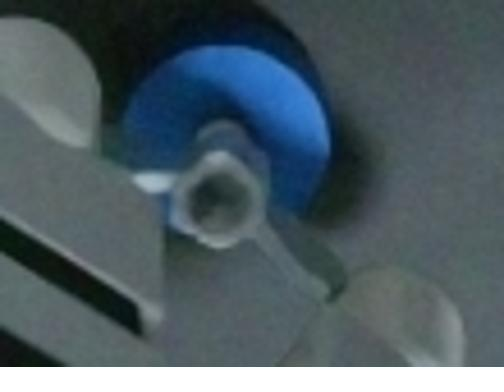

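Call:
{"fn": "move", "kwargs": {
  "target": [0,0,0,0,0,0,-0.754,0,-0.576,-0.696,-0.754,0,-0.576,-0.696,-0.754,0,-0.576,-0.696,0.571,-0.678,-0.226,-0.168,0.4,-0.6, 0.001,0,-0.00067,0,0,0, -0.754,0.1,-0.576,-0.696,-0.754,-0.1,-0.576,-0.696,-0.98,0,-0.98,-0.98,0.571,-0.678,-0.226,-0.168,-0.2,-0.98],
  "speed": 0.01,
  "cameras": ["cam_right_wrist"]
}}

Call:
{"fn": "zoom_image", "kwargs": {
  "camera": "cam_right_wrist",
  "region": [380, 65, 490, 145]
}}

Scene clock: 8633.73 s.
left_arm: end_effector_position=(+0.6643, +0.4295, +0.2300) hand_goal=(-0.754, +0.000, -0.576, -0.696, -0.754, +0.000, -0.576, -0.696, -0.754, +0.000, -0.576, -0.696, +0.570, -0.678, -0.226, -0.168) hand_measured=(-0.754, +0.000, -0.576, -0.696, -0.754, +0.000, -0.576, -0.696, -0.754, +0.000, -0.576, -0.696, +0.568, -0.678, -0.224, -0.168) hand_current_ma=(+0, +0, +0, +0, +0, +0, +0, +0, +0, +0, +0, +0, +0, +0, +0, +0) hand_state=(goal, goal, goal, goal, goal, goal, goal, goal, goal, goal, goal, goal, goal, goal, goal, goal) hand_current_limit=0.40 hand_speed=-0.60 end_effector_quat_wxyz=(+0.000, -0.009, +1.000, +0.000) | right_arm: end_effector_position=(+0.6149, +0.0767, +0.1511) hand_goal=(-0.754, +0.100, -0.576, -0.696, -0.754, -0.100, -0.576, -0.696, -0.980, +0.000, -0.980, -0.980, +0.570, -0.678, -0.226, -0.168) hand_measured=(-0.744, -0.060, -0.572, -0.696, -0.756, +0.064, -0.576, -0.694, -0.976, +0.000, -0.976, -0.978, +0.572, -0.678, -0.226, -0.168) hand_current_ma=(+37, -220, +12, +2, -7, +220, -1, +3, +12, +0, +9, +9, +9, +2, +3, -3) hand_state=(goal, blocked, goal, goal, goal, blocked, goal, goal, goal, goal, goal, goal, goal, goal, goal, goal) hand_current_limit=-0.20 hand_speed=-0.98 end_effector_quat_wxyz=(+0.000, +0.516, +0.857, +0.001)
Joint positions: left_arm=[3.356 -1.895 -1.52 -1.298 1.571 -1.357] | right_arm=[0.535 -0.992 1.351 -1.93 -1.57 0.077]
Joint torques (N m): left_arm=[8.38 42.9 17.32 3.64 1.65 2.29] | right_arm=[11.32 -39.6 -33.18 -0.58 -1.34 2.02]
Wrist force (N, zeroed by zero_wrist_force on right_arm): left_arm=[-0.2 0.4 -0.7] | right_arm=[-1.1 0.4 0.3]
Wrist torque (N m, zeroed by zero_wrist_force on right_arm): left_arm=[0.23 0.01 -0.01] | right_arm=[-0.04 -0.18 -0.18]
Wrist force, peak (N, zeroed by zero_wrist_force on right_arm): left_arm=[-0.1 0.5 -1.0] | right_arm=[2.7 0.5 -2.1]
Hand target: left_arm +0.6643, +0.4295, +0.2300; +0.000, -0.009, +1.000, +0.000 | right_arm +0.6149, +0.0767, +0.1511; +0.000, +0.516, +0.857, +0.001
Off the commanded pose: left_arm 0.000 m, 0 deg | right_arm 0.000 m, 0 deg.
move: done
Images, in order (width x height): cam_right_wrist 896x504.

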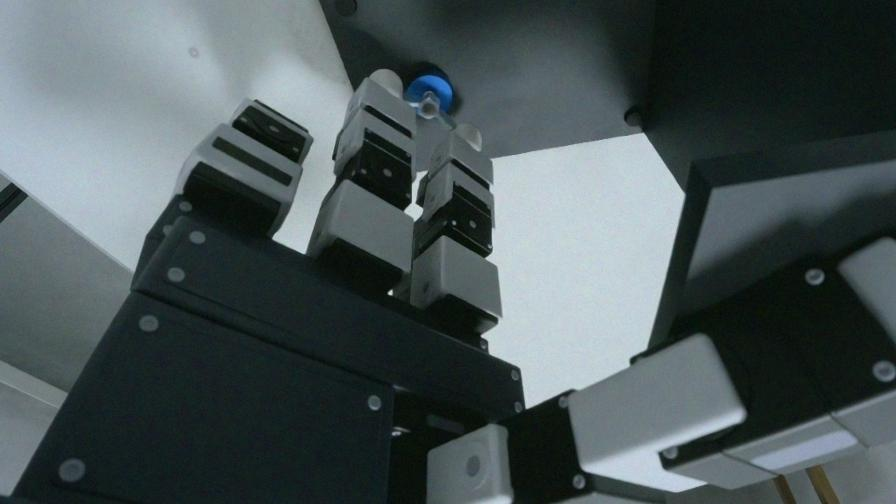

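Scaled by 4.582.

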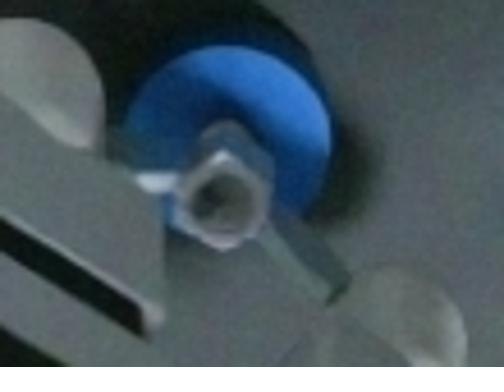

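Call:
{"fn": "move", "kwargs": {
  "target": [0,0,0,0,0,0,-0.754,0,-0.576,-0.696,-0.754,0,-0.576,-0.696,-0.754,0,-0.576,-0.696,0.571,-0.678,-0.226,-0.168,0.4,-0.6, -0.0005,0,-0.0005,0,0,0, -0.754,0.1,-0.576,-0.696,-0.754,-0.1,-0.576,-0.696,-0.98,0,-0.98,-0.98,0.571,-0.678,-0.226,-0.168,-0.2,-0.98],
  "speed": 0.01,
  "cameras": ["cam_right_wrist"]
}}

Call:
{"fn": "zoom_image", "kwargs": {
  "camera": "cam_right_wrist",
  "region": [380, 65, 490, 145]
}}

Scene clock: 8641.70 s.
left_arm: end_effector_position=(+0.6643, +0.4295, +0.2300) hand_goal=(-0.754, +0.000, -0.576, -0.696, -0.754, +0.000, -0.576, -0.696, -0.754, +0.000, -0.576, -0.696, +0.570, -0.678, -0.226, -0.168) hand_measured=(-0.754, +0.000, -0.576, -0.696, -0.754, +0.000, -0.576, -0.696, -0.754, +0.000, -0.576, -0.696, +0.568, -0.678, -0.224, -0.168) hand_current_ma=(+0, +0, +0, +0, +0, +0, +0, +0, +0, +0, +0, +0, +0, +0, +0, +0) hand_state=(goal, goal, goal, goal, goal, goal, goal, goal, goal, goal, goal, goal, goal, goal, goal, goal) hand_current_limit=0.40 hand_speed=-0.60 end_effector_quat_wxyz=(+0.000, -0.009, +1.000, +0.000) | right_arm: end_effector_position=(+0.6150, +0.0765, +0.1514) hand_goal=(-0.754, +0.100, -0.576, -0.696, -0.754, -0.100, -0.576, -0.696, -0.980, +0.000, -0.980, -0.980, +0.570, -0.678, -0.226, -0.168) hand_measured=(-0.744, -0.060, -0.572, -0.696, -0.756, +0.064, -0.576, -0.694, -0.976, +0.000, -0.976, -0.978, +0.572, -0.678, -0.224, -0.168) hand_current_ma=(+37, -220, +12, +2, -7, +220, -1, +3, +12, +0, +9, +9, +7, +2, +8, -3) hand_state=(goal, blocked, goal, goal, goal, blocked, goal, goal, goal, goal, goal, goal, goal, goal, goal, goal) hand_current_limit=-0.20 hand_speed=-0.98 end_effector_quat_wxyz=(+0.000, +0.516, +0.857, +0.001)
Joint positions: left_arm=[3.356 -1.895 -1.52 -1.298 1.571 -1.357] | right_arm=[0.535 -0.992 1.351 -1.93 -1.57 0.077]
Joint torques (N m): left_arm=[7.94 42.77 17 3.6 1.58 2.28] | right_arm=[-10.47 -52.41 -32.58 -0.59 -1.36 -2.12]
Wrist force (N, zeroed by zero_wrist_force on right_arm): left_arm=[-0.4 0.3 -0.7] | right_arm=[-0.2 0.2 0.5]
Wrist torque (N m, zeroed by zero_wrist_force on right_arm): left_arm=[0.20 0.03 -0.02] | right_arm=[-0.03 -0.02 -0.08]
Wrist force, peak (N, zeroed by zero_wrist_force on right_arm): left_arm=[-0.1 0.5 -1.0] | right_arm=[-1.7 0.8 0.6]
Hand target: left_arm +0.6643, +0.4295, +0.2300; +0.000, -0.009, +1.000, +0.000 | right_arm +0.6151, +0.0764, +0.1514; +0.000, +0.516, +0.857, +0.001
Off the commanded pose: left_arm 0.000 m, 0 deg | right_arm 0.000 m, 0 deg.
move: done
Images, in order (width x height): cam_right_wrist 896x504.

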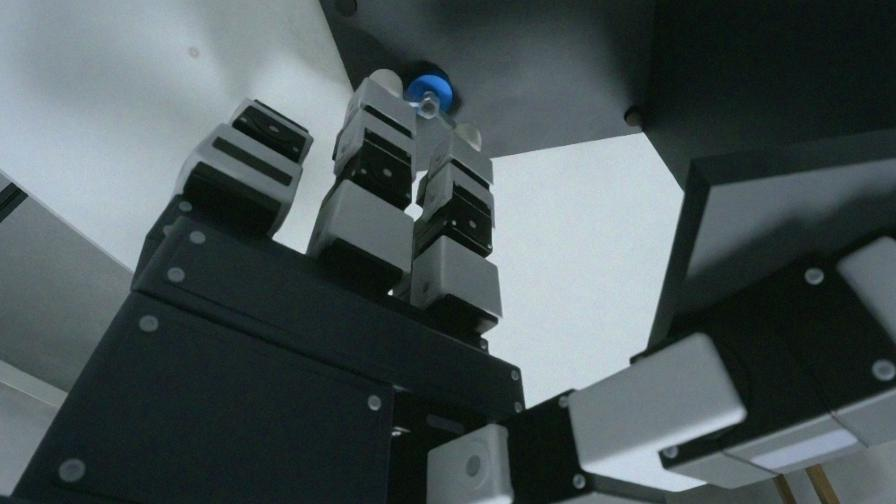

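Scaled by 4.582.

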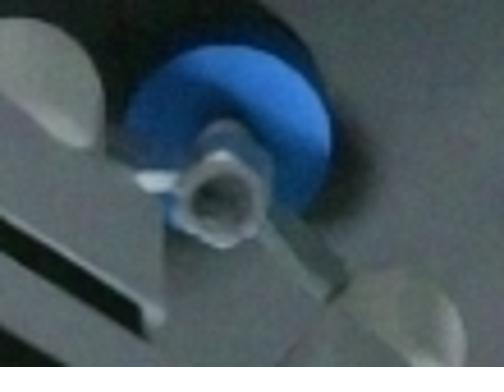

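Call:
{"fn": "move", "kwargs": {
  "target": [0,0,0,0,0,0,-0.754,0,-0.576,-0.696,-0.754,0,-0.576,-0.696,-0.754,0,-0.576,-0.696,0.571,-0.678,-0.226,-0.168,0.4,-0.6, 0,0,-0.0008,0,0,0, -0.754,0.1,-0.576,-0.696,-0.754,-0.1,-0.576,-0.696,-0.98,0,-0.98,-0.98,0.571,-0.678,-0.226,-0.168,-0.2,-0.98],
  "speed": 0.01,
  "cameras": ["cam_right_wrist"]
}}

Call:
{"fn": "zoom_image", "kwargs": {
  "camera": "cam_right_wrist",
  "region": [380, 65, 490, 145]
}}

Scene clock: 8650.63 s.
left_arm: end_effector_position=(+0.6643, +0.4295, +0.2300) hand_goal=(-0.754, +0.000, -0.576, -0.696, -0.754, +0.000, -0.576, -0.696, -0.754, +0.000, -0.576, -0.696, +0.570, -0.678, -0.226, -0.168) hand_measured=(-0.754, +0.000, -0.576, -0.696, -0.754, +0.000, -0.576, -0.696, -0.754, +0.000, -0.576, -0.696, +0.568, -0.678, -0.224, -0.168) hand_current_ma=(+0, +0, +0, +0, +0, +0, +0, +0, +0, +0, +0, +0, +0, +0, +0, +0) hand_state=(goal, goal, goal, goal, goal, goal, goal, goal, goal, goal, goal, goal, goal, goal, goal, goal) hand_current_limit=0.40 hand_speed=-0.60 end_effector_quat_wxyz=(+0.000, -0.009, +1.000, +0.000) | right_arm: end_effector_position=(+0.6151, +0.0764, +0.1519) hand_goal=(-0.754, +0.100, -0.576, -0.696, -0.754, -0.100, -0.576, -0.696, -0.980, +0.000, -0.980, -0.980, +0.570, -0.678, -0.226, -0.168) hand_measured=(-0.748, +0.094, -0.574, -0.696, -0.756, -0.090, -0.578, -0.696, -0.976, +0.000, -0.976, -0.978, +0.572, -0.678, -0.224, -0.168) hand_current_ma=(+17, -15, +8, +2, -4, +28, -3, +2, +12, +0, +9, +9, +7, +2, +8, -3) hand_state=(goal, goal, goal, goal, goal, goal, goal, goal, goal, goal, goal, goal, goal, goal, goal, goal) hand_current_limit=-0.20 hand_speed=-0.98 end_effector_quat_wxyz=(+0.000, +0.516, +0.857, +0.001)
Joint positions: left_arm=[3.356 -1.895 -1.52 -1.298 1.571 -1.357] | right_arm=[0.534 -0.993 1.35 -1.929 -1.57 0.077]
Joint torques (N m): left_arm=[7.88 42.56 17.52 3.65 1.74 2.28] | right_arm=[-9.58 -51.7 -32.77 -0.49 -1.14 -2.16]
Wrist force (N, zeroed by zero_wrist_force on right_arm): left_arm=[-0.1 0.4 -0.6] | right_arm=[0.1 -0.1 -0.5]
Wrist torque (N m, zeroed by zero_wrist_force on right_arm): left_arm=[0.21 0.00 0.00] | right_arm=[0.02 0.00 -0.05]
Wrist force, peak (N, zeroed by zero_wrist_force on right_arm): left_arm=[0.0 0.4 -1.0] | right_arm=[0.7 -0.2 -1.4]
Hand target: left_arm +0.6643, +0.4295, +0.2300; +0.000, -0.009, +1.000, +0.000 | right_arm +0.6151, +0.0764, +0.1519; +0.000, +0.516, +0.857, +0.001
Off the commanded pose: left_arm 0.000 m, 0 deg | right_arm 0.000 m, 0 deg.
move: done
Images, in order (width x height): cam_right_wrist 896x504.

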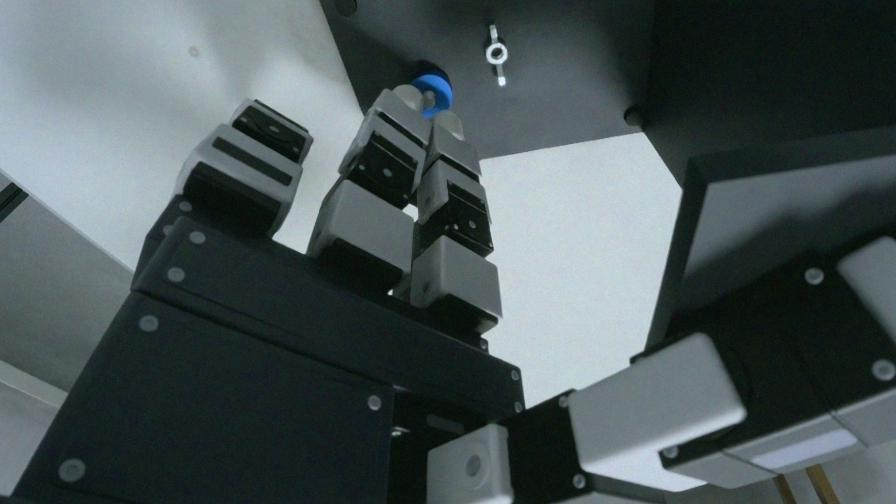

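Scaled by 4.582.

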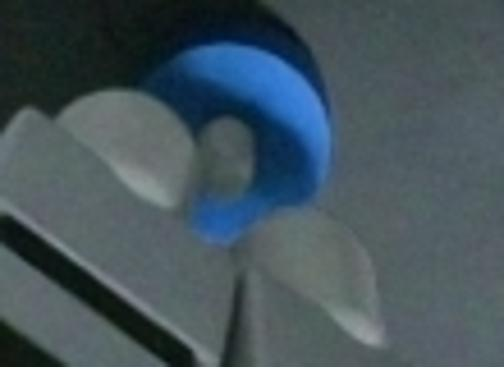

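Call:
{"fn": "zoom_image", "kwargs": {
  "camera": "cam_right_wrist",
  "region": [440, 10, 550, 100]
}}

Scaled by 4.582.

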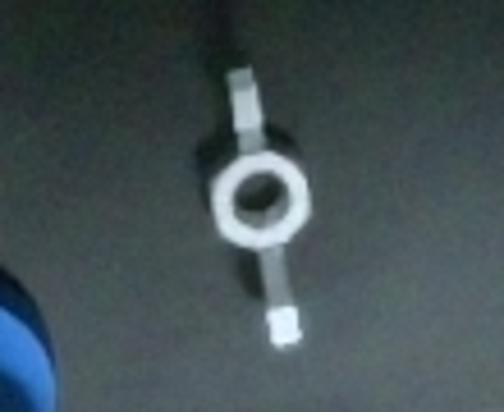

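Call:
{"fn": "move", "kwargs": {
  "target": [0,0,0,0,0,0,-0.754,0,-0.576,-0.696,-0.754,0,-0.576,-0.696,-0.754,0,-0.576,-0.696,0.571,-0.678,-0.226,-0.168,0.4,-0.6, 0,0,-0.075,0,0,0, -0.754,0.094,-0.576,-0.696,-0.754,-0.09,-0.576,-0.696,-0.98,0,-0.98,-0.98,0.571,-0.678,-0.226,-0.168,-0.2,-0.98],
  "speed": 0.08
}}

Call:
{"fn": "move", "kwargs": {
  "target": [0,0,0,0,0,0,-0.754,0,-0.576,-0.696,-0.754,0,-0.576,-0.696,-0.754,0,-0.576,-0.696,0.571,-0.678,-0.226,-0.168,0.4,-0.6, 0,0,0,0,0,0, -0.754,-0.05,-0.576,-0.696,-0.754,0.05,-0.576,-0.696,-0.98,0,-0.98,-0.98,0.571,-0.678,-0.226,-0.168,0.0,-0.8],
  "speed": 0.08,
  "cameras": ["all"]
}}

Call:
{"fn": "zoom_image", "kwargs": {
  "camera": "cam_right_wrist",
  "region": [380, 20, 560, 160]
}}

Scene clock: 8709.50 s.
left_arm: end_effector_position=(+0.6643, +0.4295, +0.2300) hand_goal=(-0.754, +0.000, -0.576, -0.696, -0.754, +0.000, -0.576, -0.696, -0.754, +0.000, -0.576, -0.696, +0.570, -0.678, -0.226, -0.168) hand_measured=(-0.754, +0.000, -0.576, -0.696, -0.754, +0.000, -0.576, -0.696, -0.754, +0.000, -0.576, -0.696, +0.568, -0.678, -0.224, -0.168) hand_current_ma=(+0, +0, +0, +0, +0, +0, +0, +0, +0, +0, +0, +0, +0, +0, +0, +0) hand_state=(goal, goal, goal, goal, goal, goal, goal, goal, goal, goal, goal, goal, goal, goal, goal, goal) hand_current_limit=0.40 hand_speed=-0.60 end_effector_quat_wxyz=(+0.000, -0.009, +1.000, +0.000) | right_arm: end_effector_position=(+0.6151, +0.0764, +0.1967) hand_goal=(-0.754, +0.094, -0.576, -0.696, -0.754, -0.090, -0.576, -0.696, -0.980, +0.000, -0.980, -0.980, +0.570, -0.678, -0.226, -0.168) hand_measured=(-0.748, +0.094, -0.574, -0.696, -0.756, -0.090, -0.578, -0.696, -0.976, +0.000, -0.976, -0.978, +0.572, -0.678, -0.224, -0.168) hand_current_ma=(+17, +0, +8, +2, -4, +0, -3, +2, +12, +0, +9, +9, +7, +2, +9, -3) hand_state=(goal, goal, goal, goal, goal, goal, goal, goal, goal, goal, goal, goal, goal, goal, goal, goal) hand_current_limit=-0.20 hand_speed=-0.98 end_effector_quat_wxyz=(+0.000, +0.516, +0.857, +0.001)
Joint positions: left_arm=[3.356 -1.895 -1.52 -1.298 1.571 -1.357] | right_arm=[0.534 -1.026 1.283 -1.829 -1.57 0.077]
Joint torques (N m): left_arm=[8.28 42.19 17.4 3.67 1.61 2.29] | right_arm=[-10.96 -50.67 -32.51 -0.57 -0.47 -1.54]
Wrist force (N, zeroed by zero_wrist_force on right_arm): left_arm=[0.0 0.2 -0.8] | right_arm=[-0.1 0.0 -0.5]
Wrist torque (N m, zeroed by zero_wrist_force on right_arm): left_arm=[0.20 -0.01 0.01] | right_arm=[0.02 0.02 -0.04]
Wrist force, peak (N, zeroed by zero_wrist_force on right_arm): left_arm=[0.1 0.4 -1.0] | right_arm=[0.1 -0.1 -1.1]
Hand target: left_arm +0.6643, +0.4295, +0.2300; +0.000, -0.009, +1.000, +0.000 | right_arm +0.6151, +0.0764, +0.1969; +0.000, +0.516, +0.857, +0.001
Off the commanded pose: left_arm 0.000 m, 0 deg | right_arm 0.000 m, 0 deg.
move: done

Scene clock: 8710.00 s.
left_arm: end_effector_position=(+0.6643, +0.4295, +0.2300) hand_goal=(-0.754, +0.000, -0.576, -0.696, -0.754, +0.000, -0.576, -0.696, -0.754, +0.000, -0.576, -0.696, +0.570, -0.678, -0.226, -0.168) hand_measured=(-0.754, +0.000, -0.576, -0.696, -0.754, +0.000, -0.576, -0.696, -0.754, +0.000, -0.576, -0.696, +0.568, -0.678, -0.224, -0.168) hand_current_ma=(+0, +0, +0, +0, +0, +0, +0, +0, +0, +0, +0, +0, +0, +0, +0, +0) hand_state=(goal, goal, goal, goal, goal, goal, goal, goal, goal, goal, goal, goal, goal, goal, goal, goal) hand_current_limit=0.40 hand_speed=-0.60 end_effector_quat_wxyz=(+0.000, -0.009, +1.000, +0.000) | right_arm: end_effector_position=(+0.6151, +0.0764, +0.1969) hand_goal=(-0.754, -0.050, -0.576, -0.696, -0.754, +0.050, -0.576, -0.696, -0.980, +0.000, -0.980, -0.980, +0.570, -0.678, -0.226, -0.168) hand_measured=(-0.748, -0.046, -0.574, -0.696, -0.756, +0.046, -0.578, -0.696, -0.976, +0.000, -0.976, -0.978, +0.572, -0.678, -0.224, -0.168) hand_current_ma=(+17, +8, +8, +2, -4, -8, -3, +2, +12, +0, +9, +9, +7, +2, +9, -3) hand_state=(goal, goal, goal, goal, goal, goal, goal, goal, goal, goal, goal, goal, goal, goal, goal, goal) hand_current_limit=0.00 hand_speed=-0.80 end_effector_quat_wxyz=(+0.000, +0.516, +0.857, +0.001)
Joint positions: left_arm=[3.356 -1.895 -1.52 -1.298 1.571 -1.357] | right_arm=[0.534 -1.026 1.283 -1.828 -1.57 0.077]
Joint torques (N m): left_arm=[8.6 42.68 17 3.7 1.63 2.14] | right_arm=[-11.27 -50.92 -33.54 -0.51 -0.49 -0.64]
Wrist force (N, zeroed by zero_wrist_force on right_arm): left_arm=[0.1 0.3 -0.7] | right_arm=[0.0 0.3 -0.4]
Wrist torque (N m, zeroed by zero_wrist_force on right_arm): left_arm=[0.21 -0.03 0.02] | right_arm=[0.07 0.01 -0.03]
Wrist force, peak (N, zeroed by zero_wrist_force on right_arm): left_arm=[-0.1 0.4 -0.9] | right_arm=[0.3 -0.2 -0.8]
Hand target: left_arm +0.6643, +0.4295, +0.2300; +0.000, -0.009, +1.000, +0.000 | right_arm +0.6151, +0.0764, +0.1969; +0.000, +0.516, +0.857, +0.001
Off the commanded pose: left_arm 0.000 m, 0 deg | right_arm 0.000 m, 0 deg.
move: done

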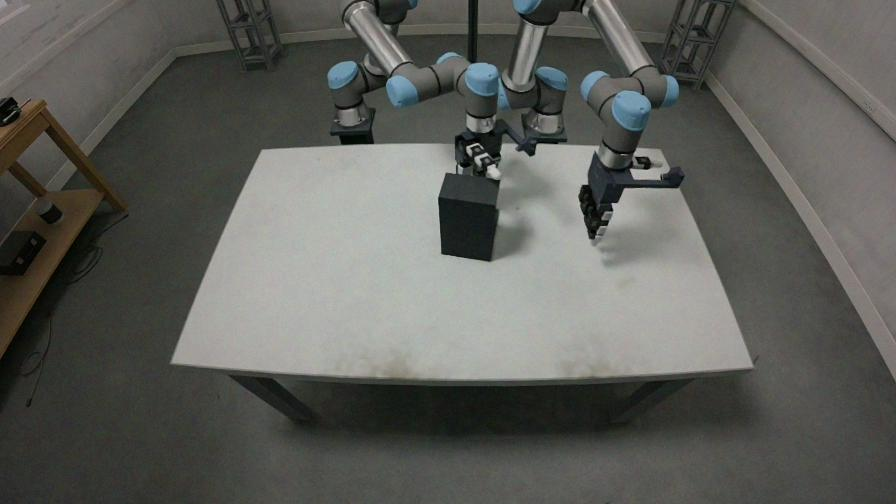

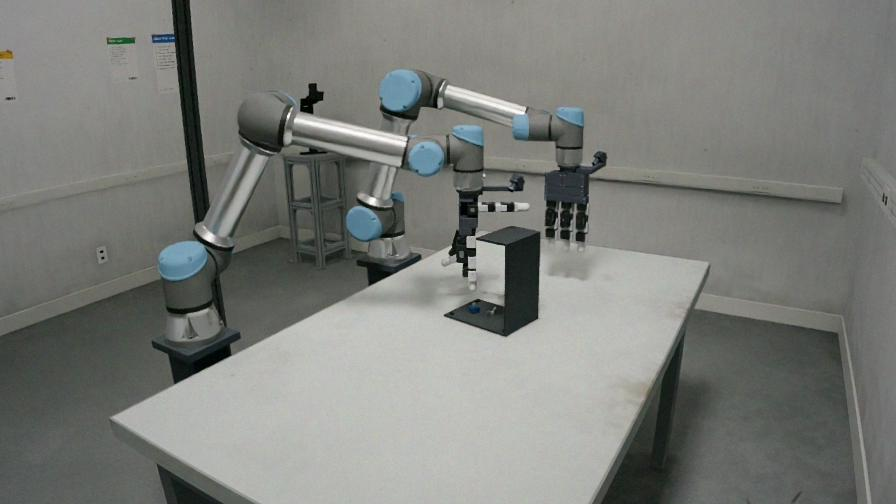

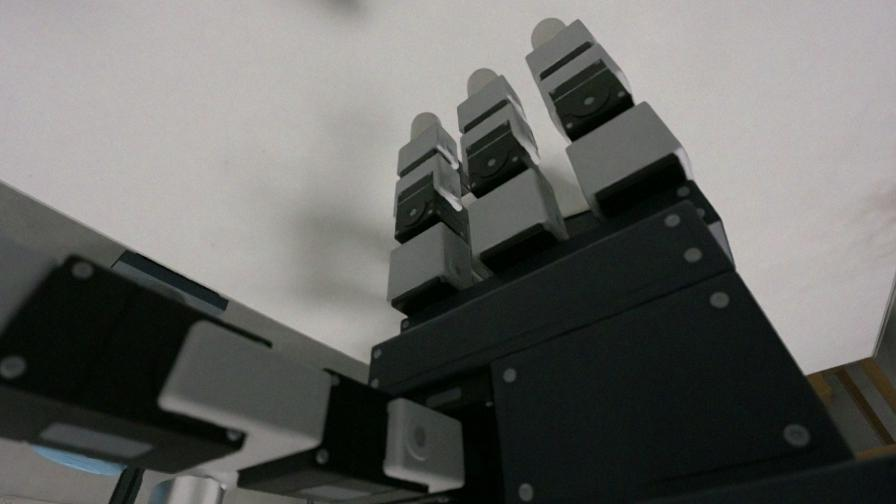

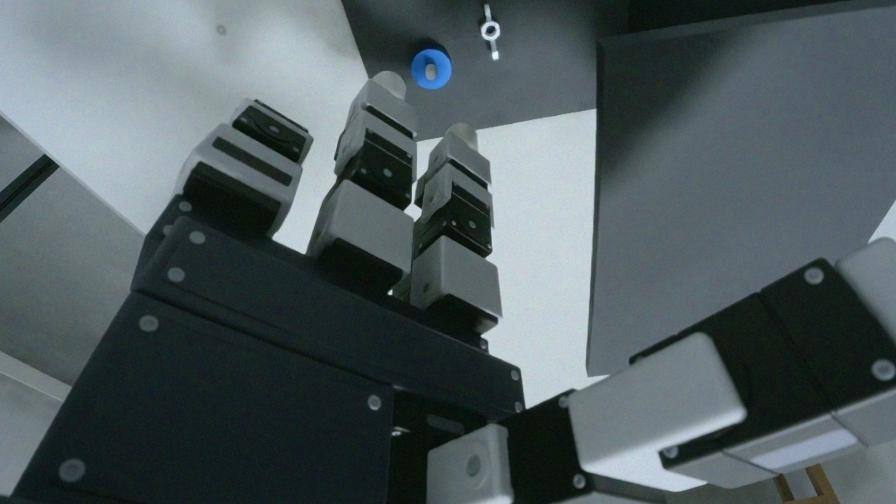

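Scaled by 2.800.

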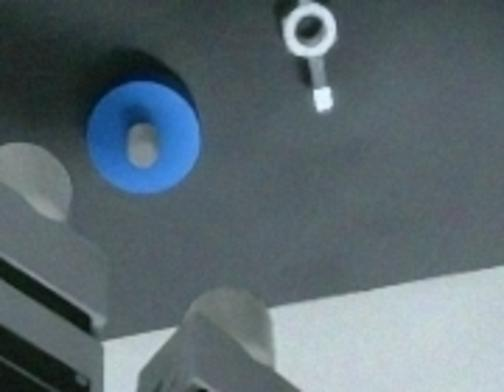

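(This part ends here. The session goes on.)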